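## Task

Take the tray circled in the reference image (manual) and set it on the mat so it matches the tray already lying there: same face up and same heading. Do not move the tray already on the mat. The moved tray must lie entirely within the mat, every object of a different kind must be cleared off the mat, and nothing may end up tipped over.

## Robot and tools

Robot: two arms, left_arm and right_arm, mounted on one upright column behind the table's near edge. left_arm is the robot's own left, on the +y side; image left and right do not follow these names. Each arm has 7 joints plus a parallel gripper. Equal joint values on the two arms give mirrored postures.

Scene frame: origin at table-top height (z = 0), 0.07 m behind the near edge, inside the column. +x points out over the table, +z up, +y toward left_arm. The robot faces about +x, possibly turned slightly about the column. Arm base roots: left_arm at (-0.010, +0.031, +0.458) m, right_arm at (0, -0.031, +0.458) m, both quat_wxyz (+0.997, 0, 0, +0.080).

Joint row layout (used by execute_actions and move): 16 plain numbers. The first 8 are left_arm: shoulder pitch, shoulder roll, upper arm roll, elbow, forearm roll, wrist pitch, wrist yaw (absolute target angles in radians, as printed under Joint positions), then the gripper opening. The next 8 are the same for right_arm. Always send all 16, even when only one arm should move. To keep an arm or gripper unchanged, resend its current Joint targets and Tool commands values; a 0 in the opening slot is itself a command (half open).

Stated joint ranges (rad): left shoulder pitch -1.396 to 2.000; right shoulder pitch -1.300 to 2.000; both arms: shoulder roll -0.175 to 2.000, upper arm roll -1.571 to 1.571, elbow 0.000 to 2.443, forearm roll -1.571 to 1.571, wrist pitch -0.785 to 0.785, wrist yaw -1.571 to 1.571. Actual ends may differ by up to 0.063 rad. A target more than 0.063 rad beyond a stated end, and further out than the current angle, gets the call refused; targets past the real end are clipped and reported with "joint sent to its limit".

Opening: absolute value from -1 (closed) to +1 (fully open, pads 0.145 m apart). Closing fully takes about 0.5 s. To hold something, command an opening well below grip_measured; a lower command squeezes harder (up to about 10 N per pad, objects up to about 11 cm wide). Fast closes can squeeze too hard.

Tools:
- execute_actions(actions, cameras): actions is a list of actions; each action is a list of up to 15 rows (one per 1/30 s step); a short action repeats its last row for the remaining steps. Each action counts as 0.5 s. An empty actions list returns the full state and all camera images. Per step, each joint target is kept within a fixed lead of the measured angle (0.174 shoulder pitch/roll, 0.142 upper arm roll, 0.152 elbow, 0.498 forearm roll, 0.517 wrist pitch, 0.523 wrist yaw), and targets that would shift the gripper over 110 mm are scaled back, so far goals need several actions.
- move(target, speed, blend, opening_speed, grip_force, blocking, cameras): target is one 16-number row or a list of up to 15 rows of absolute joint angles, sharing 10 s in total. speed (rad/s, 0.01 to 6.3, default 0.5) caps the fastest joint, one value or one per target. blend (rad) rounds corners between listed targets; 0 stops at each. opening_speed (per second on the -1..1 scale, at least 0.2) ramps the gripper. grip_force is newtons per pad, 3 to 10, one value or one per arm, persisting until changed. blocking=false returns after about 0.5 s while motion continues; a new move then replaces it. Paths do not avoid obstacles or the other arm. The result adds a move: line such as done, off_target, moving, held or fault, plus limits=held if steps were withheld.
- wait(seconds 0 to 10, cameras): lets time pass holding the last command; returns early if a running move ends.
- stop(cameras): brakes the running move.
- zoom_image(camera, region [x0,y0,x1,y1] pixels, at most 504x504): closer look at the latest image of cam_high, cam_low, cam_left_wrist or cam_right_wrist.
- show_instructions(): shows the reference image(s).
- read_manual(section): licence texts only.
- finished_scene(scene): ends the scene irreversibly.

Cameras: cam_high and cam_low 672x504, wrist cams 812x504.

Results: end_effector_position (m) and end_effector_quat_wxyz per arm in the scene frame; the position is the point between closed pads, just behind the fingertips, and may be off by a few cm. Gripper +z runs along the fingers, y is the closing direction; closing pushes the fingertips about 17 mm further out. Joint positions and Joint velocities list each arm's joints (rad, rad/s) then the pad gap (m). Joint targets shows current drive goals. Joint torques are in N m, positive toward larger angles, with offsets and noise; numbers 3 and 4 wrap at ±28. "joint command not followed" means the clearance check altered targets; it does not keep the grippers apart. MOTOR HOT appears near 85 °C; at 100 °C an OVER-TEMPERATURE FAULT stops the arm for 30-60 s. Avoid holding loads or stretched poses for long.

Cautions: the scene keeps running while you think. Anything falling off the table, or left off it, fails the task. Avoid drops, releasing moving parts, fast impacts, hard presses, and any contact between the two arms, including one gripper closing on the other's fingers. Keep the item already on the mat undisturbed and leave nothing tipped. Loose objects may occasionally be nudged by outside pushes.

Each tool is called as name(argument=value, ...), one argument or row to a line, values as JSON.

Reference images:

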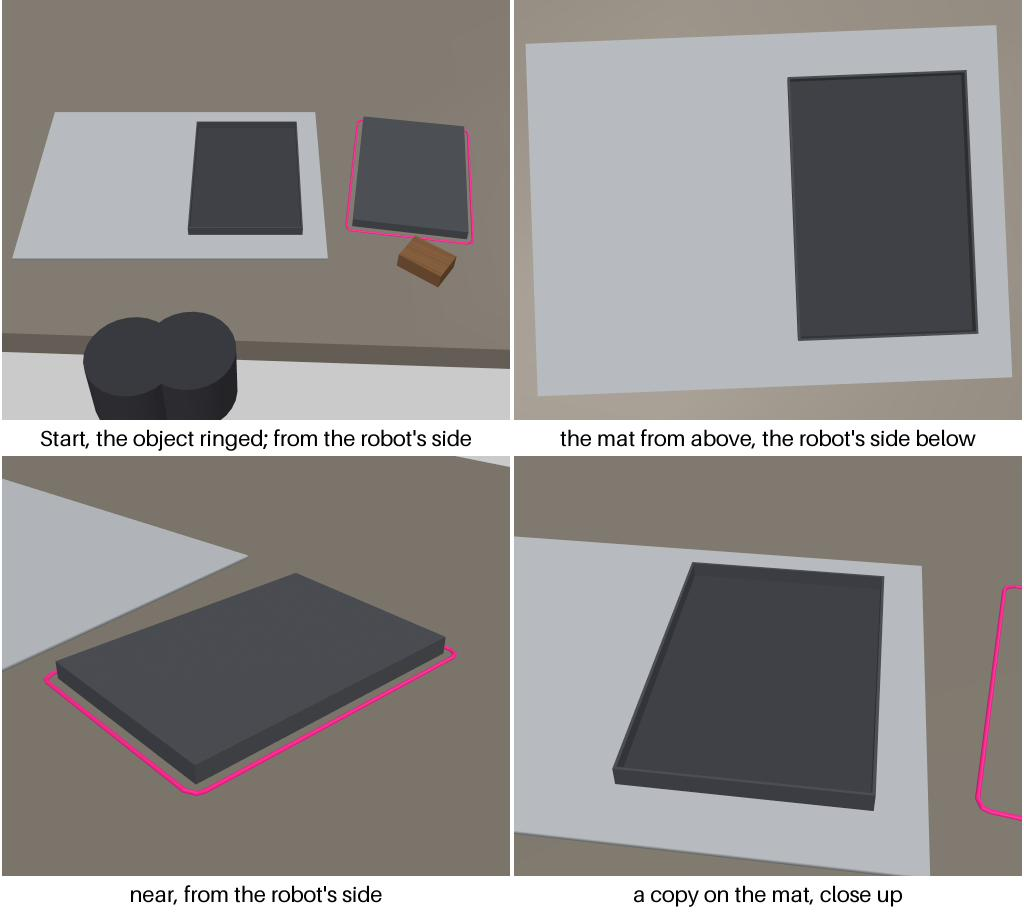

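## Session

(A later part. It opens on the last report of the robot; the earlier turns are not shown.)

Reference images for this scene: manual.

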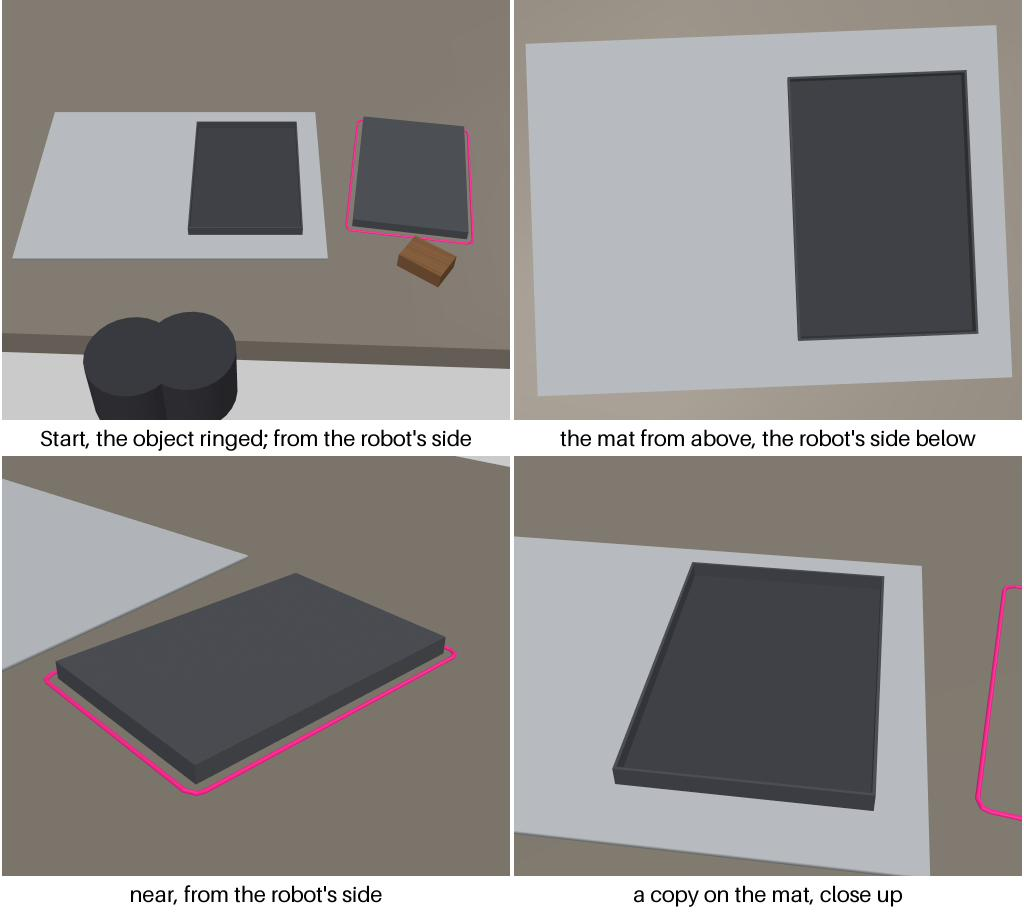

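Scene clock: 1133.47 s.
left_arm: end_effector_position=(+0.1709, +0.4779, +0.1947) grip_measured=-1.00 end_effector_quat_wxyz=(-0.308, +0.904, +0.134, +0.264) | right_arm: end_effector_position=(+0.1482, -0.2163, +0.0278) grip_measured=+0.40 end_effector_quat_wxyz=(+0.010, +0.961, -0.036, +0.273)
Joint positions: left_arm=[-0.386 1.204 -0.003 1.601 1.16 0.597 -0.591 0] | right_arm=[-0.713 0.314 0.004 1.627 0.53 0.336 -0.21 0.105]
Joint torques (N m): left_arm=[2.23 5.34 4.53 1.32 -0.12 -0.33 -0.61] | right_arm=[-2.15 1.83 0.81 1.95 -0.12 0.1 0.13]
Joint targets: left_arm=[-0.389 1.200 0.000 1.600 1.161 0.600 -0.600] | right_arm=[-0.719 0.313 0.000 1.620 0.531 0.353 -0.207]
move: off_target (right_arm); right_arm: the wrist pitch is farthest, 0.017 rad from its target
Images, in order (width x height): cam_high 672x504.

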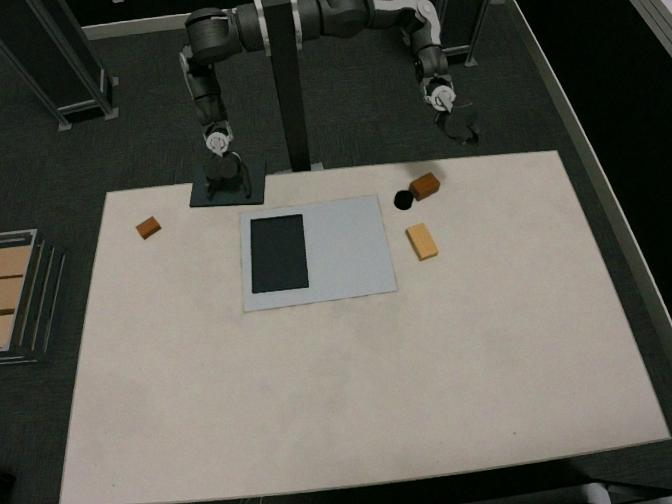

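move(
  target=[
    [-0.389,1.2,0,1.6,1.161,0.6,-0.6,-1,-0.765,0.417,0,1.851,0.750,0.500,-0.410,0.4],
    [-0.389,1.2,0,1.6,1.161,0.6,-0.6,-1,-0.9,0.2,0,2.0,0.5,0.45,-0.35,-0.22],
    [-0.389,1.2,0,1.6,1.161,0.6,-0.6,-1,-1.29,0.1,0,1.9,-0.4,0.2,-0.7,-0.22],
    [-0.389,1.2,0,1.6,1.161,0.6,-0.6,-1,-1.175,0.05,0,1.384,-1.40,-0.06,-1.15,-0.22],
  ],
  speed=[0.3,0.8,0.9,0.9],
  blend=[0.03,0,0.1,0],
  cameras=["cam_high","cam_right_wrist"],
)

zoom_image(
  camera="cam_high",
  region=[170, 130, 320, 300],
)

Scene clock: 1220.93 s.
left_arm: end_effector_position=(+0.1709, +0.4779, +0.1947) grip_measured=-1.00 end_effector_quat_wxyz=(-0.308, +0.904, +0.134, +0.264) | right_arm: end_effector_position=(+0.0247, -0.1806, +0.1274) grip_measured=-0.22 end_effector_quat_wxyz=(+0.410, +0.553, +0.549, +0.474)
Joint positions: left_arm=[-0.386 1.204 -0.003 1.601 1.16 0.597 -0.591 0] | right_arm=[-1.179 0.051 0 1.386 -1.399 -0.058 -1.147 0.059]
Joint torques (N m): left_arm=[2.15 5.31 4.57 1.33 -0.12 -0.32 -0.6] | right_arm=[-4.05 -0.12 0.58 1.14 -0.14 -0.23 -0.52]
Joint targets: left_arm=[-0.389 1.200 0.000 1.600 1.161 0.600 -0.600] | right_arm=[-1.175 0.050 0.000 1.384 -1.400 -0.060 -1.150]
move: done; joint sent to its limit at target 3
Images, in order (width x height): cam_high 672x504, cam_right_wrist 812x504.

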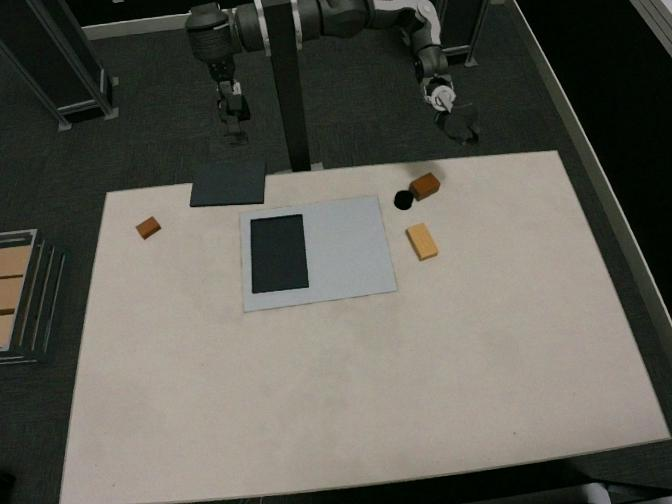

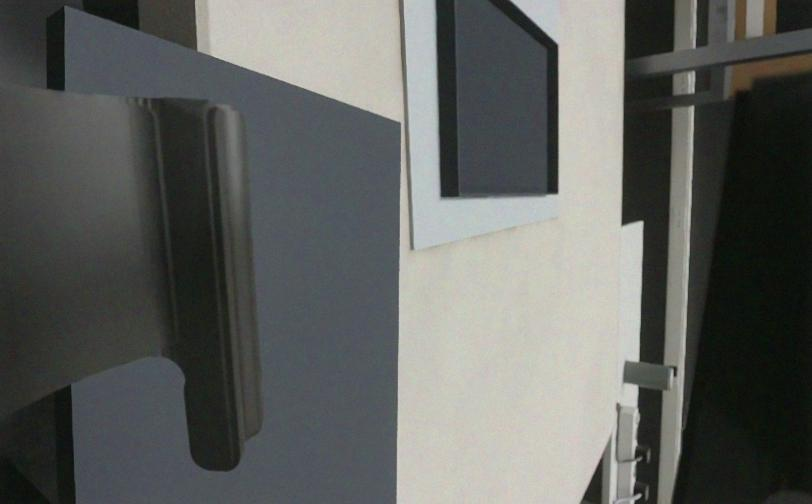

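Scaled by 2.965 from the camera's 672x504 image, which has a finer 960x720 frame.

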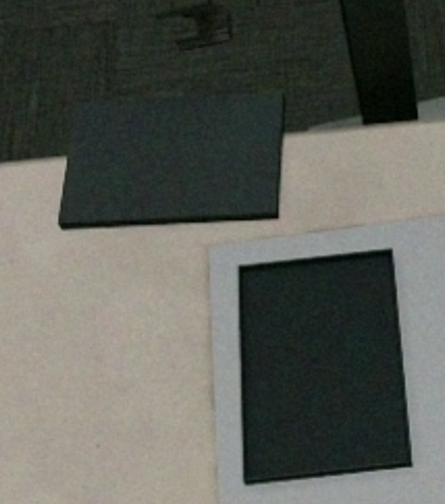

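zoom_image(
  camera="cam_high",
  region=[180, 150, 280, 220],
)

Scaled by 5.040 from the camera's 672x504 image, which has a finer 960x720 frame.

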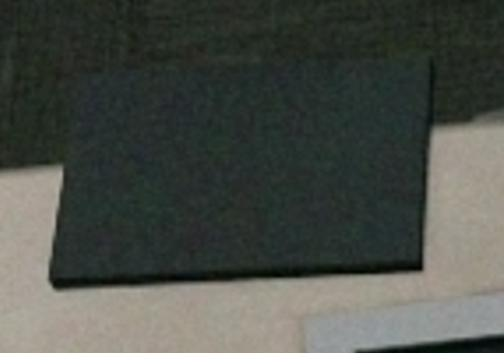

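move(
  target=[
    [-0.389,1.2,0,1.6,1.161,0.6,-0.6,-1,-0.631,0.089,0,0.367,-1.308,-0.142,-1.424,-0.22],
    [-0.389,1.2,0,1.6,1.161,0.6,-0.6,-1,-0.679,0.127,0,0.677,-1.253,-0.096,-1.162,-0.22],
  ],
  speed=[0.6,0.2],
  cameras=["cam_high","cam_right_wrist"],
)

zoom_image(
  camera="cam_high",
  region=[180, 130, 280, 220],
)

Scene clock: 1256.43 s.
left_arm: end_effector_position=(+0.1709, +0.4779, +0.1947) grip_measured=-1.00 end_effector_quat_wxyz=(-0.308, +0.904, +0.134, +0.264) | right_arm: end_effector_position=(+0.0444, -0.2342, +0.0128) grip_measured=-0.22 end_effector_quat_wxyz=(+0.411, +0.607, +0.562, +0.383)
Joint positions: left_arm=[-0.386 1.204 -0.003 1.601 1.16 0.597 -0.591 0] | right_arm=[-0.679 0.126 0 0.678 -1.254 -0.098 -1.167 0.059]
Joint torques (N m): left_arm=[2.15 5.39 4.51 1.29 -0.15 -0.32 -0.6] | right_arm=[-3.73 1.28 0.87 0.46 -0.01 -0.08 -0.3]
Joint targets: left_arm=[-0.389 1.200 0.000 1.600 1.161 0.600 -0.600] | right_arm=[-0.679 0.127 0.000 0.677 -1.253 -0.096 -1.162]
move: done
Images, in order (width x height): cam_high 672x504, cam_right_wrist 812x504.

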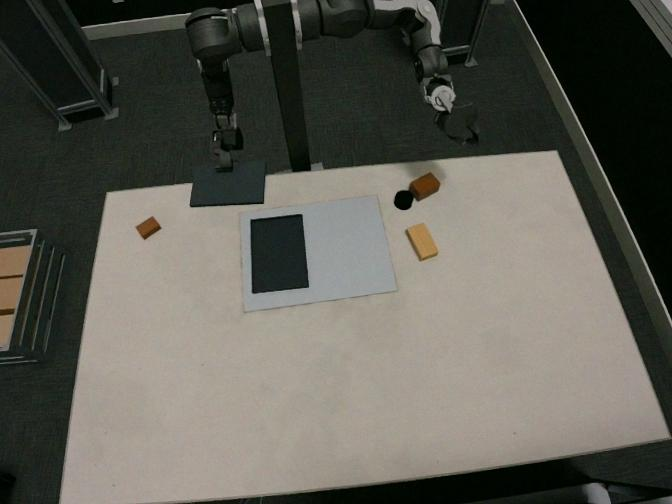

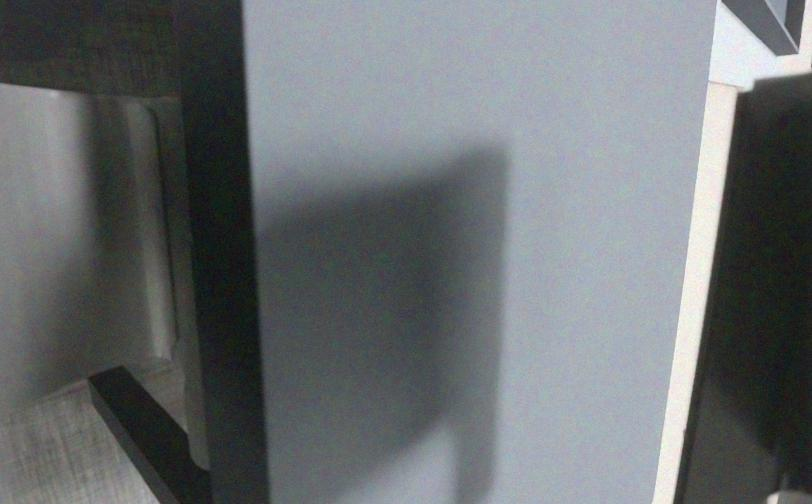

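Scaled by 5.040 from the camera's 672x504 image, which has a finer 960x720 frame.

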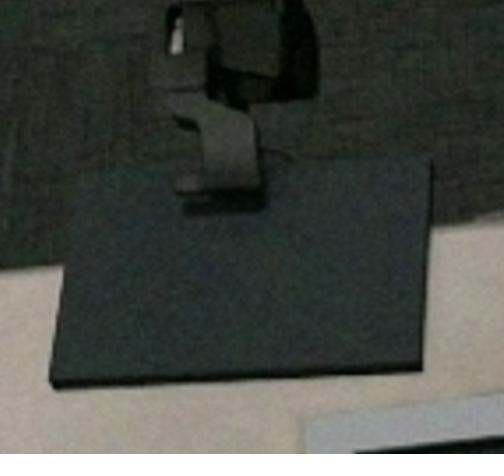

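move(
  target=[-0.389,1.2,0,1.6,1.161,0.6,-0.6,-1,-0.679,0.127,0,0.677,-1.253,-0.096,-1.162,-1],
  speed=0.2,
  opening_speed=0.6,
  cameras=["cam_high","cam_right_wrist"],
)

zoom_image(
  camera="cam_high",
  region=[180, 130, 280, 220],
)

Scene clock: 1271.57 s.
left_arm: end_effector_position=(+0.1709, +0.4779, +0.1947) grip_measured=-1.00 end_effector_quat_wxyz=(-0.308, +0.904, +0.134, +0.264) | right_arm: end_effector_position=(+0.0445, -0.2344, +0.0131) grip_measured=-0.84 end_effector_quat_wxyz=(+0.413, +0.606, +0.563, +0.382)
Joint positions: left_arm=[-0.386 1.204 -0.003 1.601 1.16 0.597 -0.591 0] | right_arm=[-0.679 0.126 0 0.678 -1.255 -0.093 -1.169 0.012]
Joint torques (N m): left_arm=[2.1 5.39 4.51 1.37 -0.12 -0.32 -0.6] | right_arm=[-3.57 1.52 0.88 0.44 0.02 -0.21 -0.23]
Joint targets: left_arm=[-0.389 1.200 0.000 1.600 1.161 0.600 -0.600] | right_arm=[-0.679 0.127 0.000 0.677 -1.253 -0.096 -1.162]
move: done
Images, in order (width x height): cam_high 672x504, cam_right_wrist 812x504.

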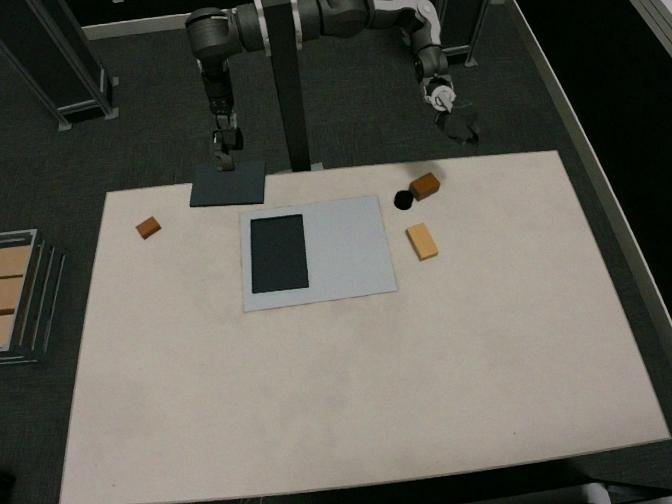

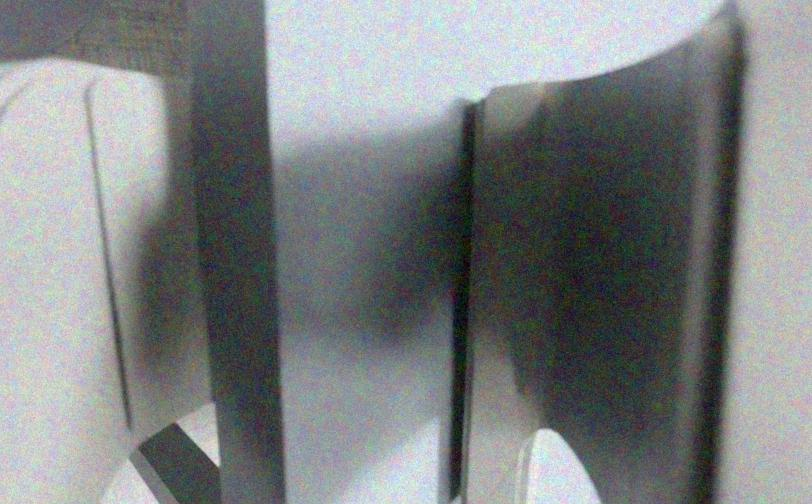

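Scaled by 5.040 from the camera's 672x504 image, which has a finer 960x720 frame.

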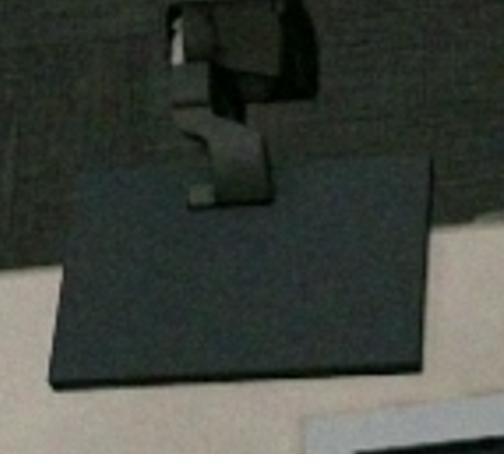

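move(
  target=[
    [-0.389,1.2,0,1.6,1.161,0.6,-0.6,-1,-1.103,0.153,0,1.378,-1.193,0.036,-1.032,-1],
    [-0.389,1.2,0,1.6,1.161,0.6,-0.6,-1,-1.104,0.0,0,2.211,-1.45,0.075,-0.204,-1],
  ],
  speed=[0.25,0.45],
  blend=[0.1,0],
  cameras=["cam_high","cam_low","cam_right_wrist"],
)

Scene clock: 1643.17 s.
left_arm: end_effector_position=(+0.1709, +0.4779, +0.1947) grip_measured=-1.00 end_effector_quat_wxyz=(-0.308, +0.904, +0.134, +0.264) | right_arm: end_effector_position=(+0.1736, -0.1439, +0.2186) grip_measured=-0.97 end_effector_quat_wxyz=(+0.397, +0.567, +0.558, +0.457)
Joint positions: left_arm=[-0.386 1.204 -0.003 1.601 1.16 0.597 -0.591 0] | right_arm=[-1.106 0.001 0 2.211 -1.448 0.073 -0.204 0.002]
Joint torques (N m): left_arm=[2.1 5.39 4.49 1.36 -0.12 -0.33 -0.6] | right_arm=[-2.02 -0.33 0.47 4.05 -0.13 -0.1 -0.44]
Joint targets: left_arm=[-0.389 1.200 0.000 1.600 1.161 0.600 -0.600] | right_arm=[-1.104 0.000 0.000 2.211 -1.450 0.075 -0.204]
move: done
Images, in order (width x height): cam_high 672x504, cam_low 672x504, cam_right_wrist 812x504.

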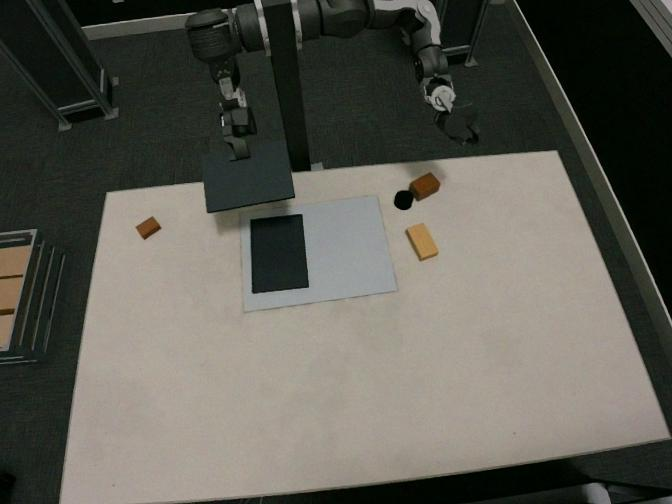

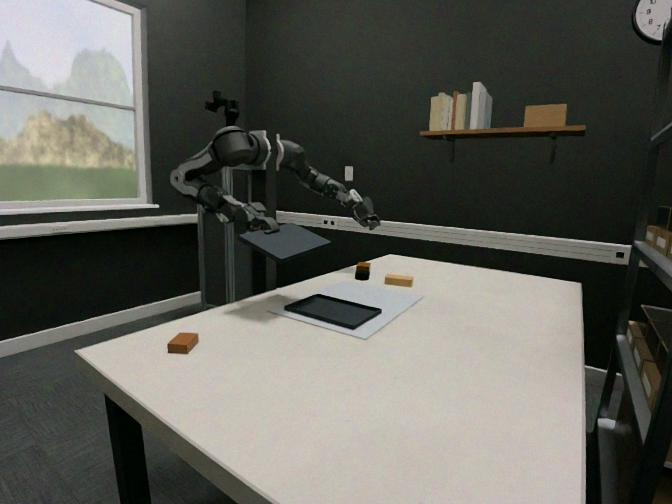

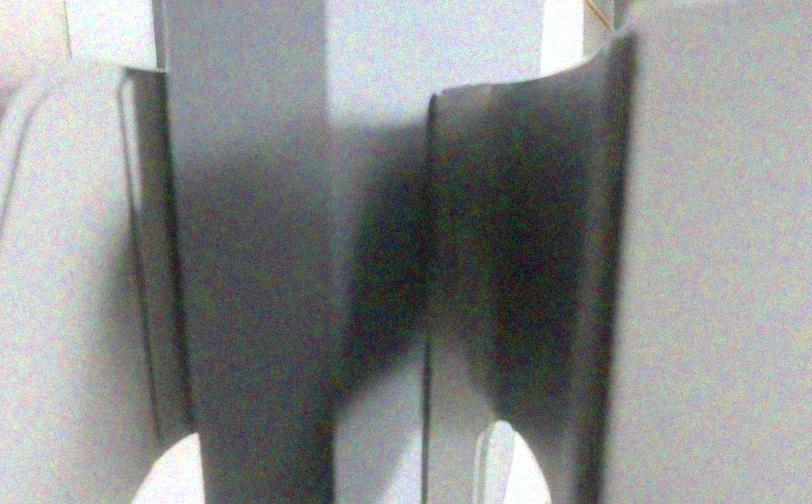

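move(
  target=[
    [-0.389,1.2,0,1.6,1.161,0.6,-0.6,-1,-0.750,0.0,0,2.229,-0.839,0.127,0.112,-1],
    [-0.389,1.2,0,1.6,1.161,0.6,-0.6,-1,-0.370,-0.05,0,2.044,-0.186,0.441,0.233,-1],
    [-0.389,1.2,0,1.6,1.161,0.6,-0.6,-1,-0.354,-0.06,0,1.933,0.66,0.513,-0.093,-1],
    [-0.389,1.2,0,1.6,1.161,0.6,-0.6,-1,-0.338,-0.007,0,1.822,1.507,0.585,-0.420,-1],
  ],
  speed=0.6,
  blend=[0.1,0.1,0.1,0],
  cameras=["cam_high","cam_low","cam_right_wrist"],
)

Scene clock: 1659.23 s.
left_arm: end_effector_position=(+0.1709, +0.4779, +0.1947) grip_measured=-1.00 end_effector_quat_wxyz=(-0.308, +0.904, +0.134, +0.264) | right_arm: end_effector_position=(+0.2631, -0.0307, +0.1507) grip_measured=-0.97 end_effector_quat_wxyz=(-0.458, +0.793, -0.347, +0.202)
Joint positions: left_arm=[-0.386 1.204 -0.003 1.601 1.16 0.597 -0.591 0] | right_arm=[-0.34 -0.008 0 1.826 1.504 0.583 -0.419 0.002]
Joint torques (N m): left_arm=[2.12 5.29 4.51 1.29 -0.14 -0.33 -0.62] | right_arm=[1.96 0.04 0.43 3.55 0.22 -0.07 0.43]
Joint targets: left_arm=[-0.389 1.200 0.000 1.600 1.161 0.600 -0.600] | right_arm=[-0.338 -0.007 0.000 1.822 1.507 0.585 -0.420]
move: done
Images, in order (width x height): cam_high 672x504, cam_low 672x504, cam_right_wrist 812x504.

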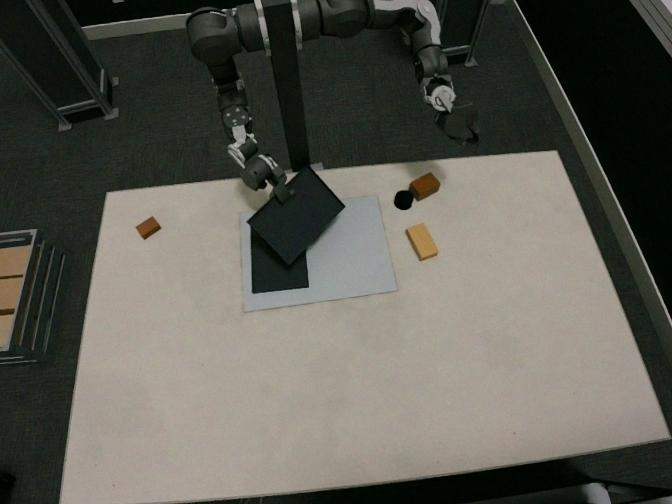

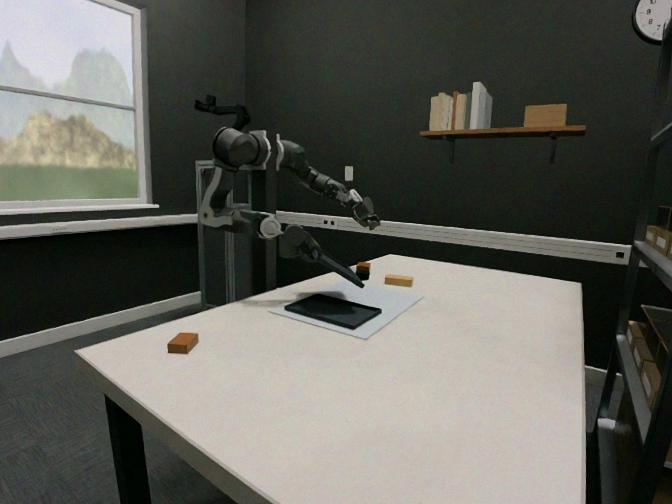

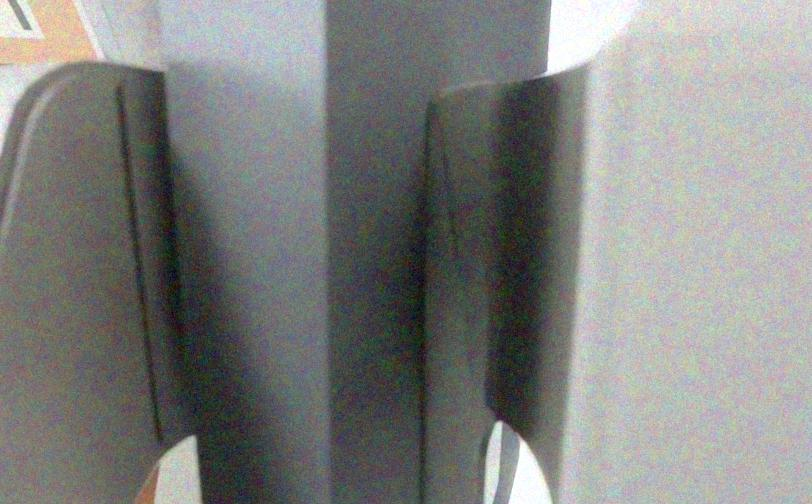

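move(
  target=[
    [-0.389,1.2,0,1.6,1.161,0.6,-0.6,-1,0.507,-0.077,-0.6,1.030,1.571,0.672,-0.69,-1],
    [-0.389,1.2,0,1.6,1.161,0.6,-0.6,-1,0.517,-0.105,-0.6,0.856,1.571,0.686,-0.498,-1],
  ],
  speed=[0.5,0.2],
  blend=[0.03,0],
  cameras=["cam_high","cam_low"],
)

zoom_image(
  camera="cam_high",
  region=[230, 170, 450, 320],
)

Scene clock: 1689.23 s.
left_arm: end_effector_position=(+0.1709, +0.4779, +0.1947) grip_measured=-1.00 end_effector_quat_wxyz=(-0.308, +0.904, +0.134, +0.264) | right_arm: end_effector_position=(+0.3067, +0.1354, +0.1053) grip_measured=-0.97 end_effector_quat_wxyz=(-0.377, +0.922, -0.076, +0.042)
Joint positions: left_arm=[-0.386 1.204 -0.003 1.601 1.16 0.597 -0.591 0] | right_arm=[0.518 -0.104 -0.598 0.862 1.576 0.682 -0.497 0.002]
Joint torques (N m): left_arm=[2.15 5.39 4.53 1.32 -0.11 -0.33 -0.6] | right_arm=[6.18 -3.2 0.99 3 0 -0.04 0.37]
Joint targets: left_arm=[-0.389 1.200 0.000 1.600 1.161 0.600 -0.600] | right_arm=[0.517 -0.105 -0.600 0.856 1.571 0.686 -0.498]
move: done
Images, in order (width x height): cam_high 672x504, cam_low 672x504.

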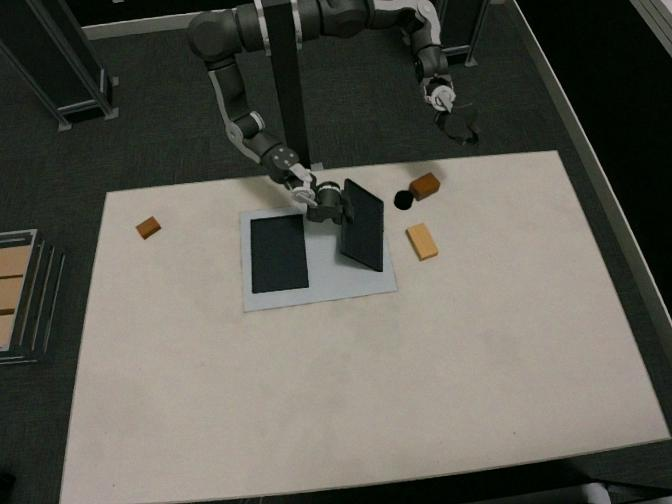

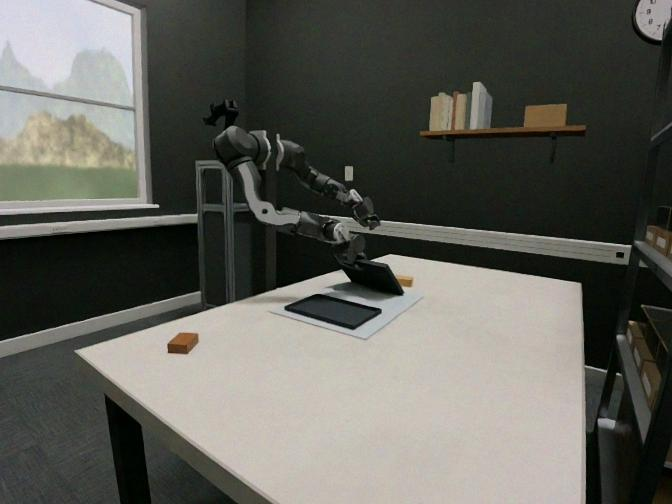

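Scaled by 2.291 from the camera's 672x504 image, which has a finer 960x720 frame.

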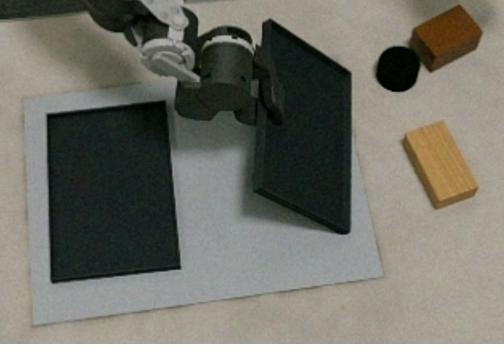

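move(
  target=[
    [-0.389,1.2,0,1.6,1.161,0.6,-0.6,-1,0.534,-0.125,-0.6,0.749,1.525,0.679,-0.392,-1],
    [-0.389,1.2,0,1.6,1.161,0.6,-0.6,-1,0.534,-0.125,-0.6,0.749,1.525,0.679,-0.392,-0.8],
    [-0.389,1.2,0,1.6,1.161,0.6,-0.6,-1,0.530,-0.097,-0.6,0.550,1.363,0.668,-0.113,-0.8],
  ],
  speed=[0.12,0.2,0.15],
  opening_speed=0.4,
  cameras=["cam_high","cam_low","cam_right_wrist"],
)

zoom_image(
  camera="cam_high",
  region=[230, 170, 450, 320],
)

zoom_image(
  camera="cam_low",
  region=[250, 200, 450, 350],
)

Scene clock: 1769.20 s.
left_arm: end_effector_position=(+0.1709, +0.4779, +0.1947) grip_measured=-1.00 end_effector_quat_wxyz=(-0.308, +0.904, +0.134, +0.264) | right_arm: end_effector_position=(+0.3004, +0.1097, +0.0497) grip_measured=-0.80 end_effector_quat_wxyz=(-0.382, +0.920, -0.079, +0.034)
Joint positions: left_arm=[-0.386 1.204 -0.003 1.601 1.16 0.597 -0.591 0] | right_arm=[0.533 -0.098 -0.598 0.554 1.364 0.67 -0.118 0.015]
Joint torques (N m): left_arm=[2.18 5.34 4.48 1.32 -0.14 -0.32 -0.6] | right_arm=[5.45 -1.96 0.83 2.91 0.12 -0.22 0.51]
Joint targets: left_arm=[-0.389 1.200 0.000 1.600 1.161 0.600 -0.600] | right_arm=[0.530 -0.097 -0.600 0.550 1.363 0.668 -0.113]
move: done
Images, in order (width x height): cam_high 672x504, cam_low 672x504, cam_right_wrist 812x504.

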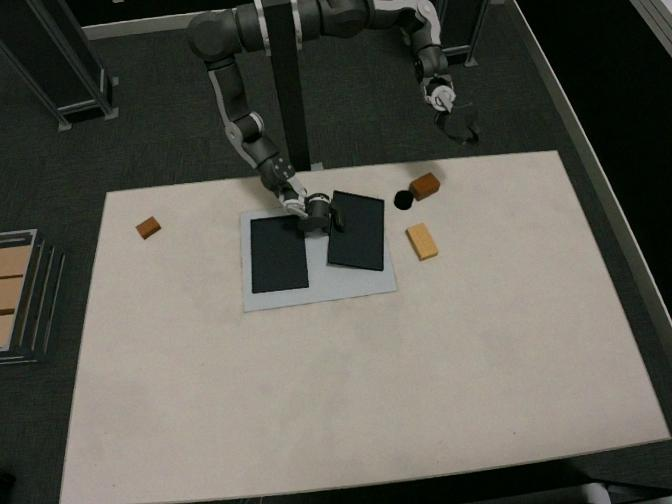

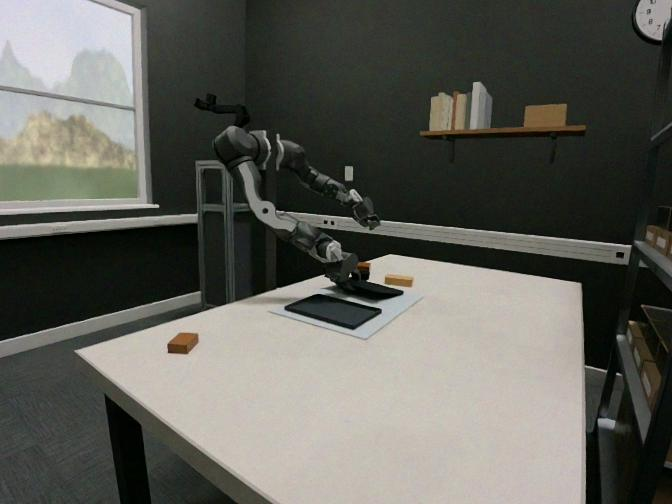

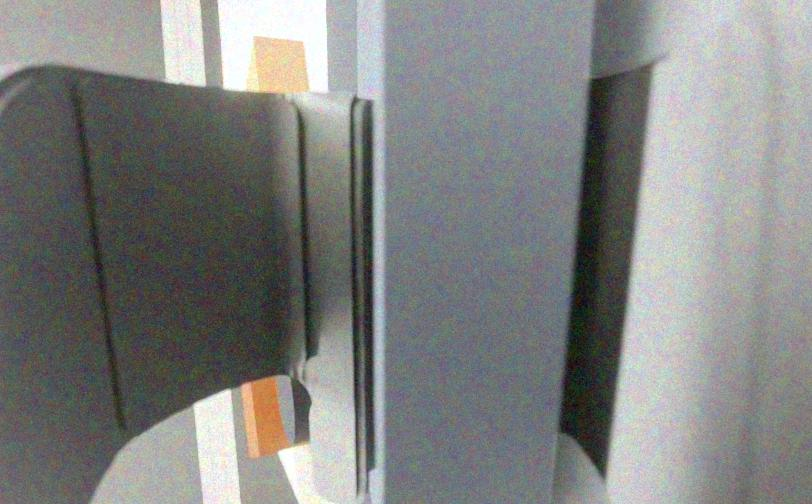

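Scaled by 2.291 from the camera's 672x504 image, which has a finer 960x720 frame.

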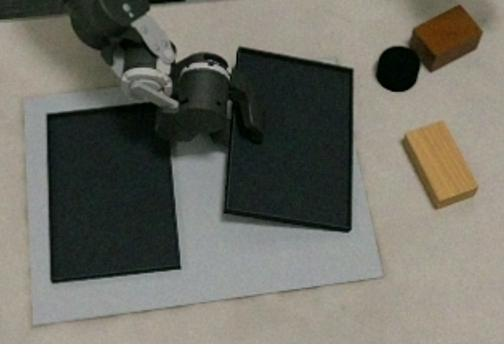

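Scaled by 2.520 from the camera's 672x504 image, which has a finer 960x720 frame.

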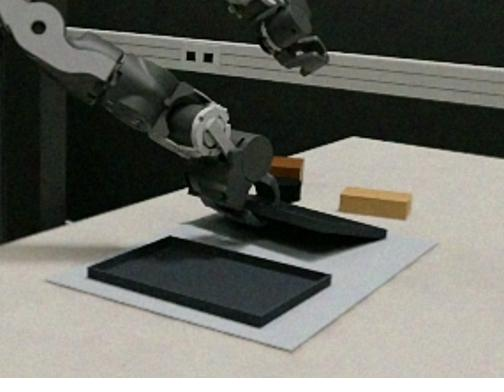

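move(
  target=[-0.389,1.2,0,1.6,1.161,0.6,-0.6,-1,0.608,-0.150,-0.6,0.276,1.242,0.616,0.104,-0.8],
  speed=0.15,
  cameras=["cam_high","cam_low"],
)

zoom_image(
  camera="cam_high",
  region=[230, 170, 450, 320],
)

zoom_image(
  camera="cam_low",
  region=[250, 200, 450, 350],
)

Scene clock: 1780.20 s.
left_arm: end_effector_position=(+0.1709, +0.4779, +0.1947) grip_measured=-1.00 end_effector_quat_wxyz=(-0.308, +0.904, +0.134, +0.264) | right_arm: end_effector_position=(+0.2987, +0.1028, +0.0280) grip_measured=-0.80 end_effector_quat_wxyz=(-0.382, +0.920, -0.080, +0.033)
Joint positions: left_arm=[-0.386 1.204 -0.003 1.601 1.16 0.597 -0.591 0] | right_arm=[0.608 -0.148 -0.598 0.281 1.244 0.621 0.101 0.015]
Joint torques (N m): left_arm=[2.1 5.31 4.52 1.26 -0.11 -0.33 -0.6] | right_arm=[6.18 -2.62 0.55 2.36 0.06 -0.3 0.46]
Joint targets: left_arm=[-0.389 1.200 0.000 1.600 1.161 0.600 -0.600] | right_arm=[0.608 -0.150 -0.600 0.276 1.242 0.616 0.104]
move: done
Images, in order (width x height): cam_high 672x504, cam_low 672x504.

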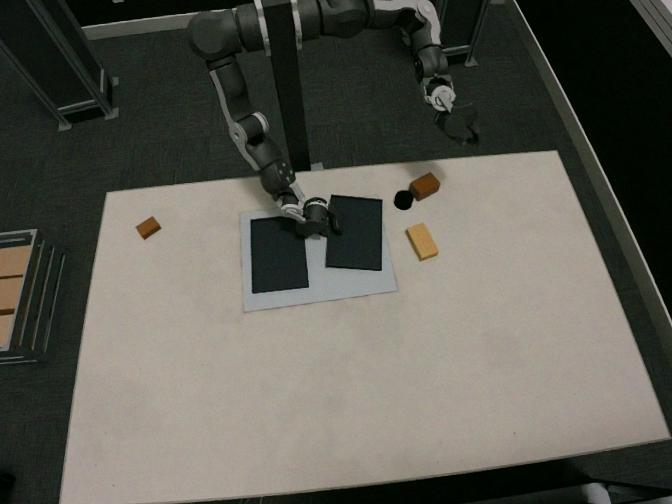

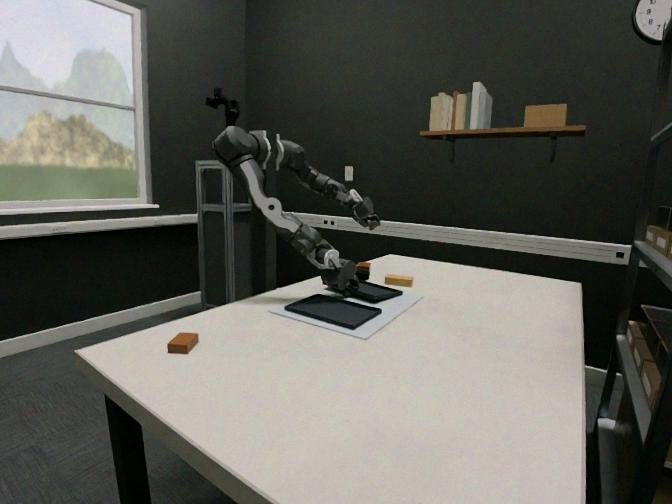

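Scaled by 2.291 from the camera's 672x504 image, which has a finer 960x720 frame.

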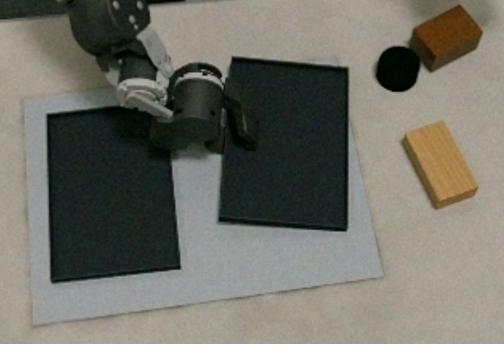

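Scaled by 2.520 from the camera's 672x504 image, which has a finer 960x720 frame.

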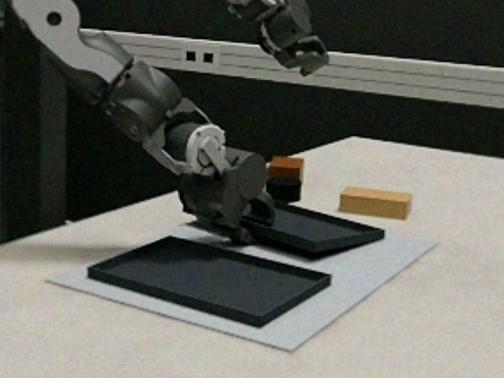

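move(
  target=[-0.389,1.2,0,1.6,1.161,0.6,-0.6,-1,0.557,-0.124,-0.6,0.479,1.331,0.655,-0.056,-0.22],
  speed=0.11,
  opening_speed=0.32,
  cameras=["cam_high","cam_low"],
)

zoom_image(
  camera="cam_high",
  region=[230, 170, 450, 320],
)

zoom_image(
  camera="cam_low",
  region=[250, 200, 450, 350],
)

Scene clock: 1790.27 s.
left_arm: end_effector_position=(+0.1709, +0.4779, +0.1947) grip_measured=-1.00 end_effector_quat_wxyz=(-0.308, +0.904, +0.134, +0.264) | right_arm: end_effector_position=(+0.3013, +0.1158, +0.0481) grip_measured=-0.22 end_effector_quat_wxyz=(-0.389, +0.917, -0.077, +0.036)
Joint positions: left_arm=[-0.386 1.204 -0.003 1.601 1.16 0.597 -0.591 0] | right_arm=[0.561 -0.127 -0.598 0.477 1.33 0.653 -0.052 0.059]
Joint torques (N m): left_arm=[2.15 5.42 4.52 1.29 -0.14 -0.32 -0.62] | right_arm=[5.31 -1.91 0.68 3.95 0.18 -0.05 0.25]
Joint targets: left_arm=[-0.389 1.200 0.000 1.600 1.161 0.600 -0.600] | right_arm=[0.557 -0.124 -0.600 0.479 1.331 0.655 -0.056]
move: done
Images, in order (width x height): cam_high 672x504, cam_low 672x504.

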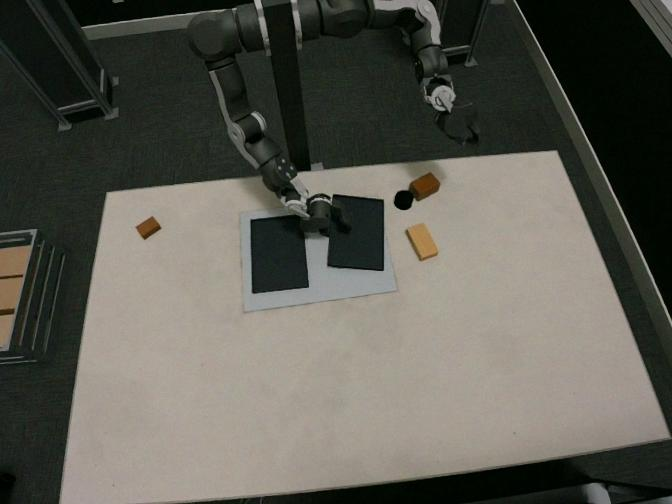

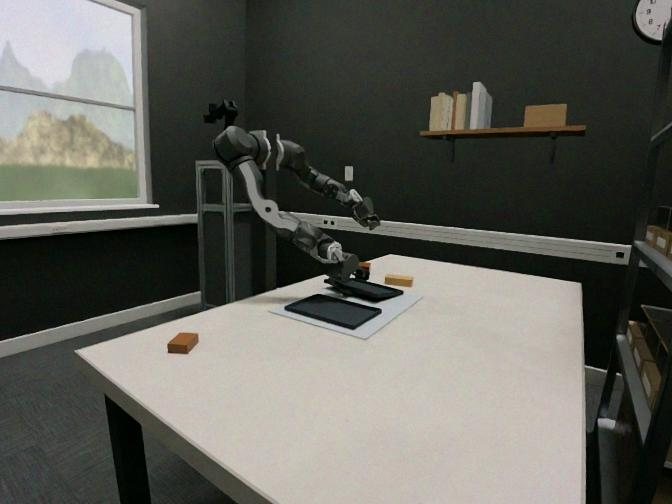

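Scaled by 2.291 from the camera's 672x504 image, which has a finer 960x720 frame.

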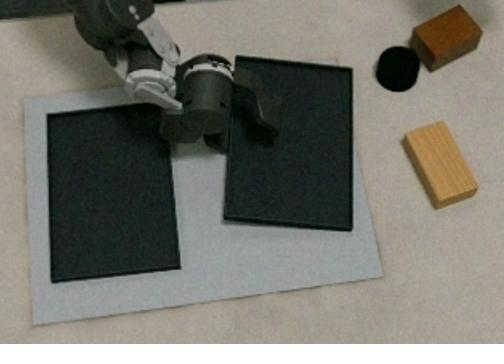

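Scaled by 2.520 from the camera's 672x504 image, which has a finer 960x720 frame.

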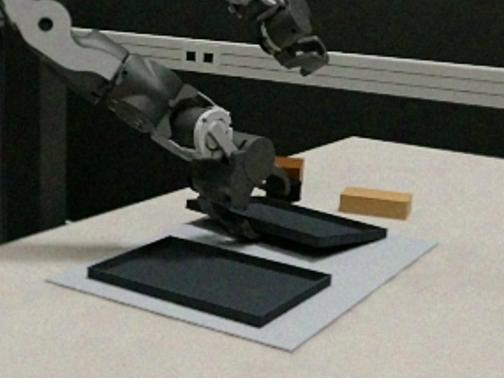

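move(
  target=[-0.389,1.2,0,1.6,1.161,0.6,-0.6,-1,0.436,0.038,-0.6,0.712,1.41,0.715,-0.114,-0.22],
  speed=0.12,
  cameras=["cam_high","cam_low"],
)

zoom_image(
  camera="cam_high",
  region=[230, 170, 450, 320],
)

zoom_image(
  camera="cam_low",
  region=[250, 200, 450, 350],
)

Scene clock: 1803.87 s.
left_arm: end_effector_position=(+0.1709, +0.4779, +0.1947) grip_measured=-1.00 end_effector_quat_wxyz=(-0.308, +0.904, +0.134, +0.264) | right_arm: end_effector_position=(+0.2955, +0.0706, +0.0431) grip_measured=-0.22 end_effector_quat_wxyz=(-0.386, +0.918, -0.087, +0.034)
Joint positions: left_arm=[-0.386 1.204 -0.003 1.601 1.16 0.597 -0.591 0] | right_arm=[0.439 0.038 -0.598 0.709 1.408 0.713 -0.11 0.059]
Joint torques (N m): left_arm=[2.12 5.37 4.52 1.32 -0.12 -0.33 -0.59] | right_arm=[5 -1.25 0.98 4.01 0.2 -0.07 0.27]
Joint targets: left_arm=[-0.389 1.200 0.000 1.600 1.161 0.600 -0.600] | right_arm=[0.436 0.038 -0.600 0.712 1.410 0.715 -0.114]
move: done
Images, in order (width x height): cam_high 672x504, cam_low 672x504.

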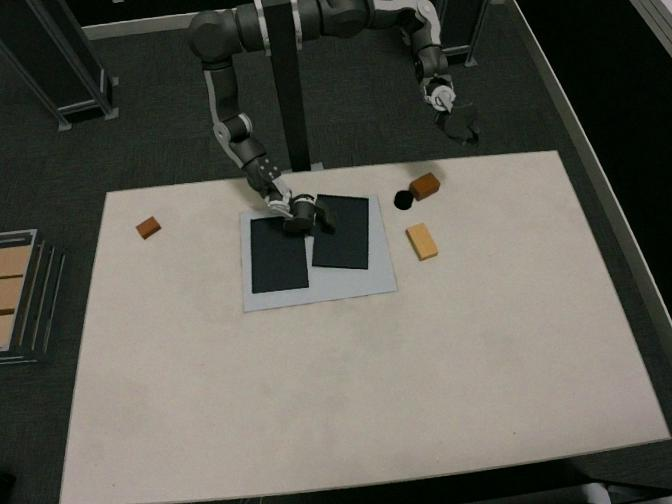

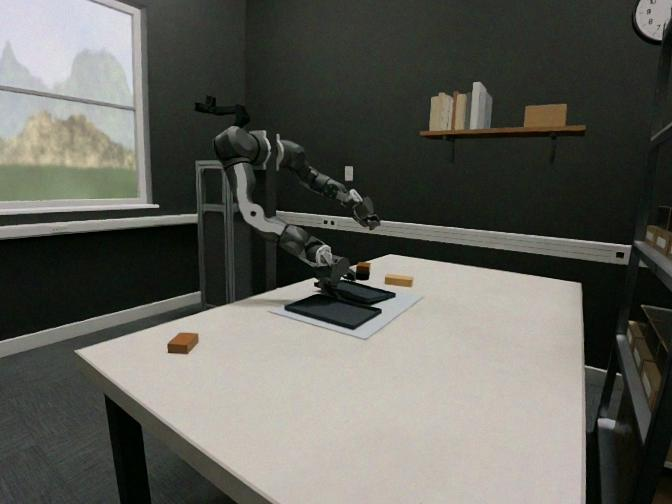

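Scaled by 2.291 from the camera's 672x504 image, which has a finer 960x720 frame.

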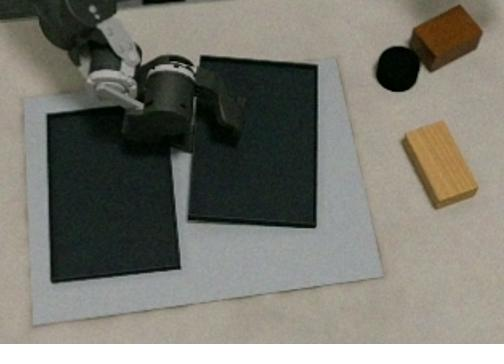

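Scaled by 2.520 from the camera's 672x504 image, which has a finer 960x720 frame.

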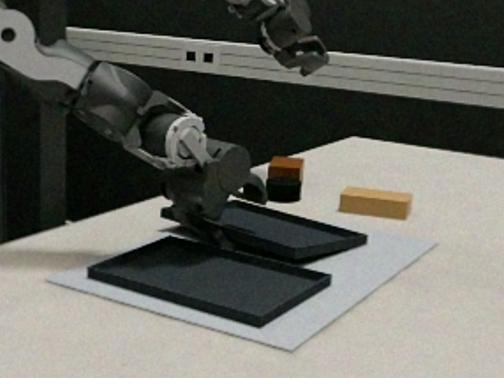

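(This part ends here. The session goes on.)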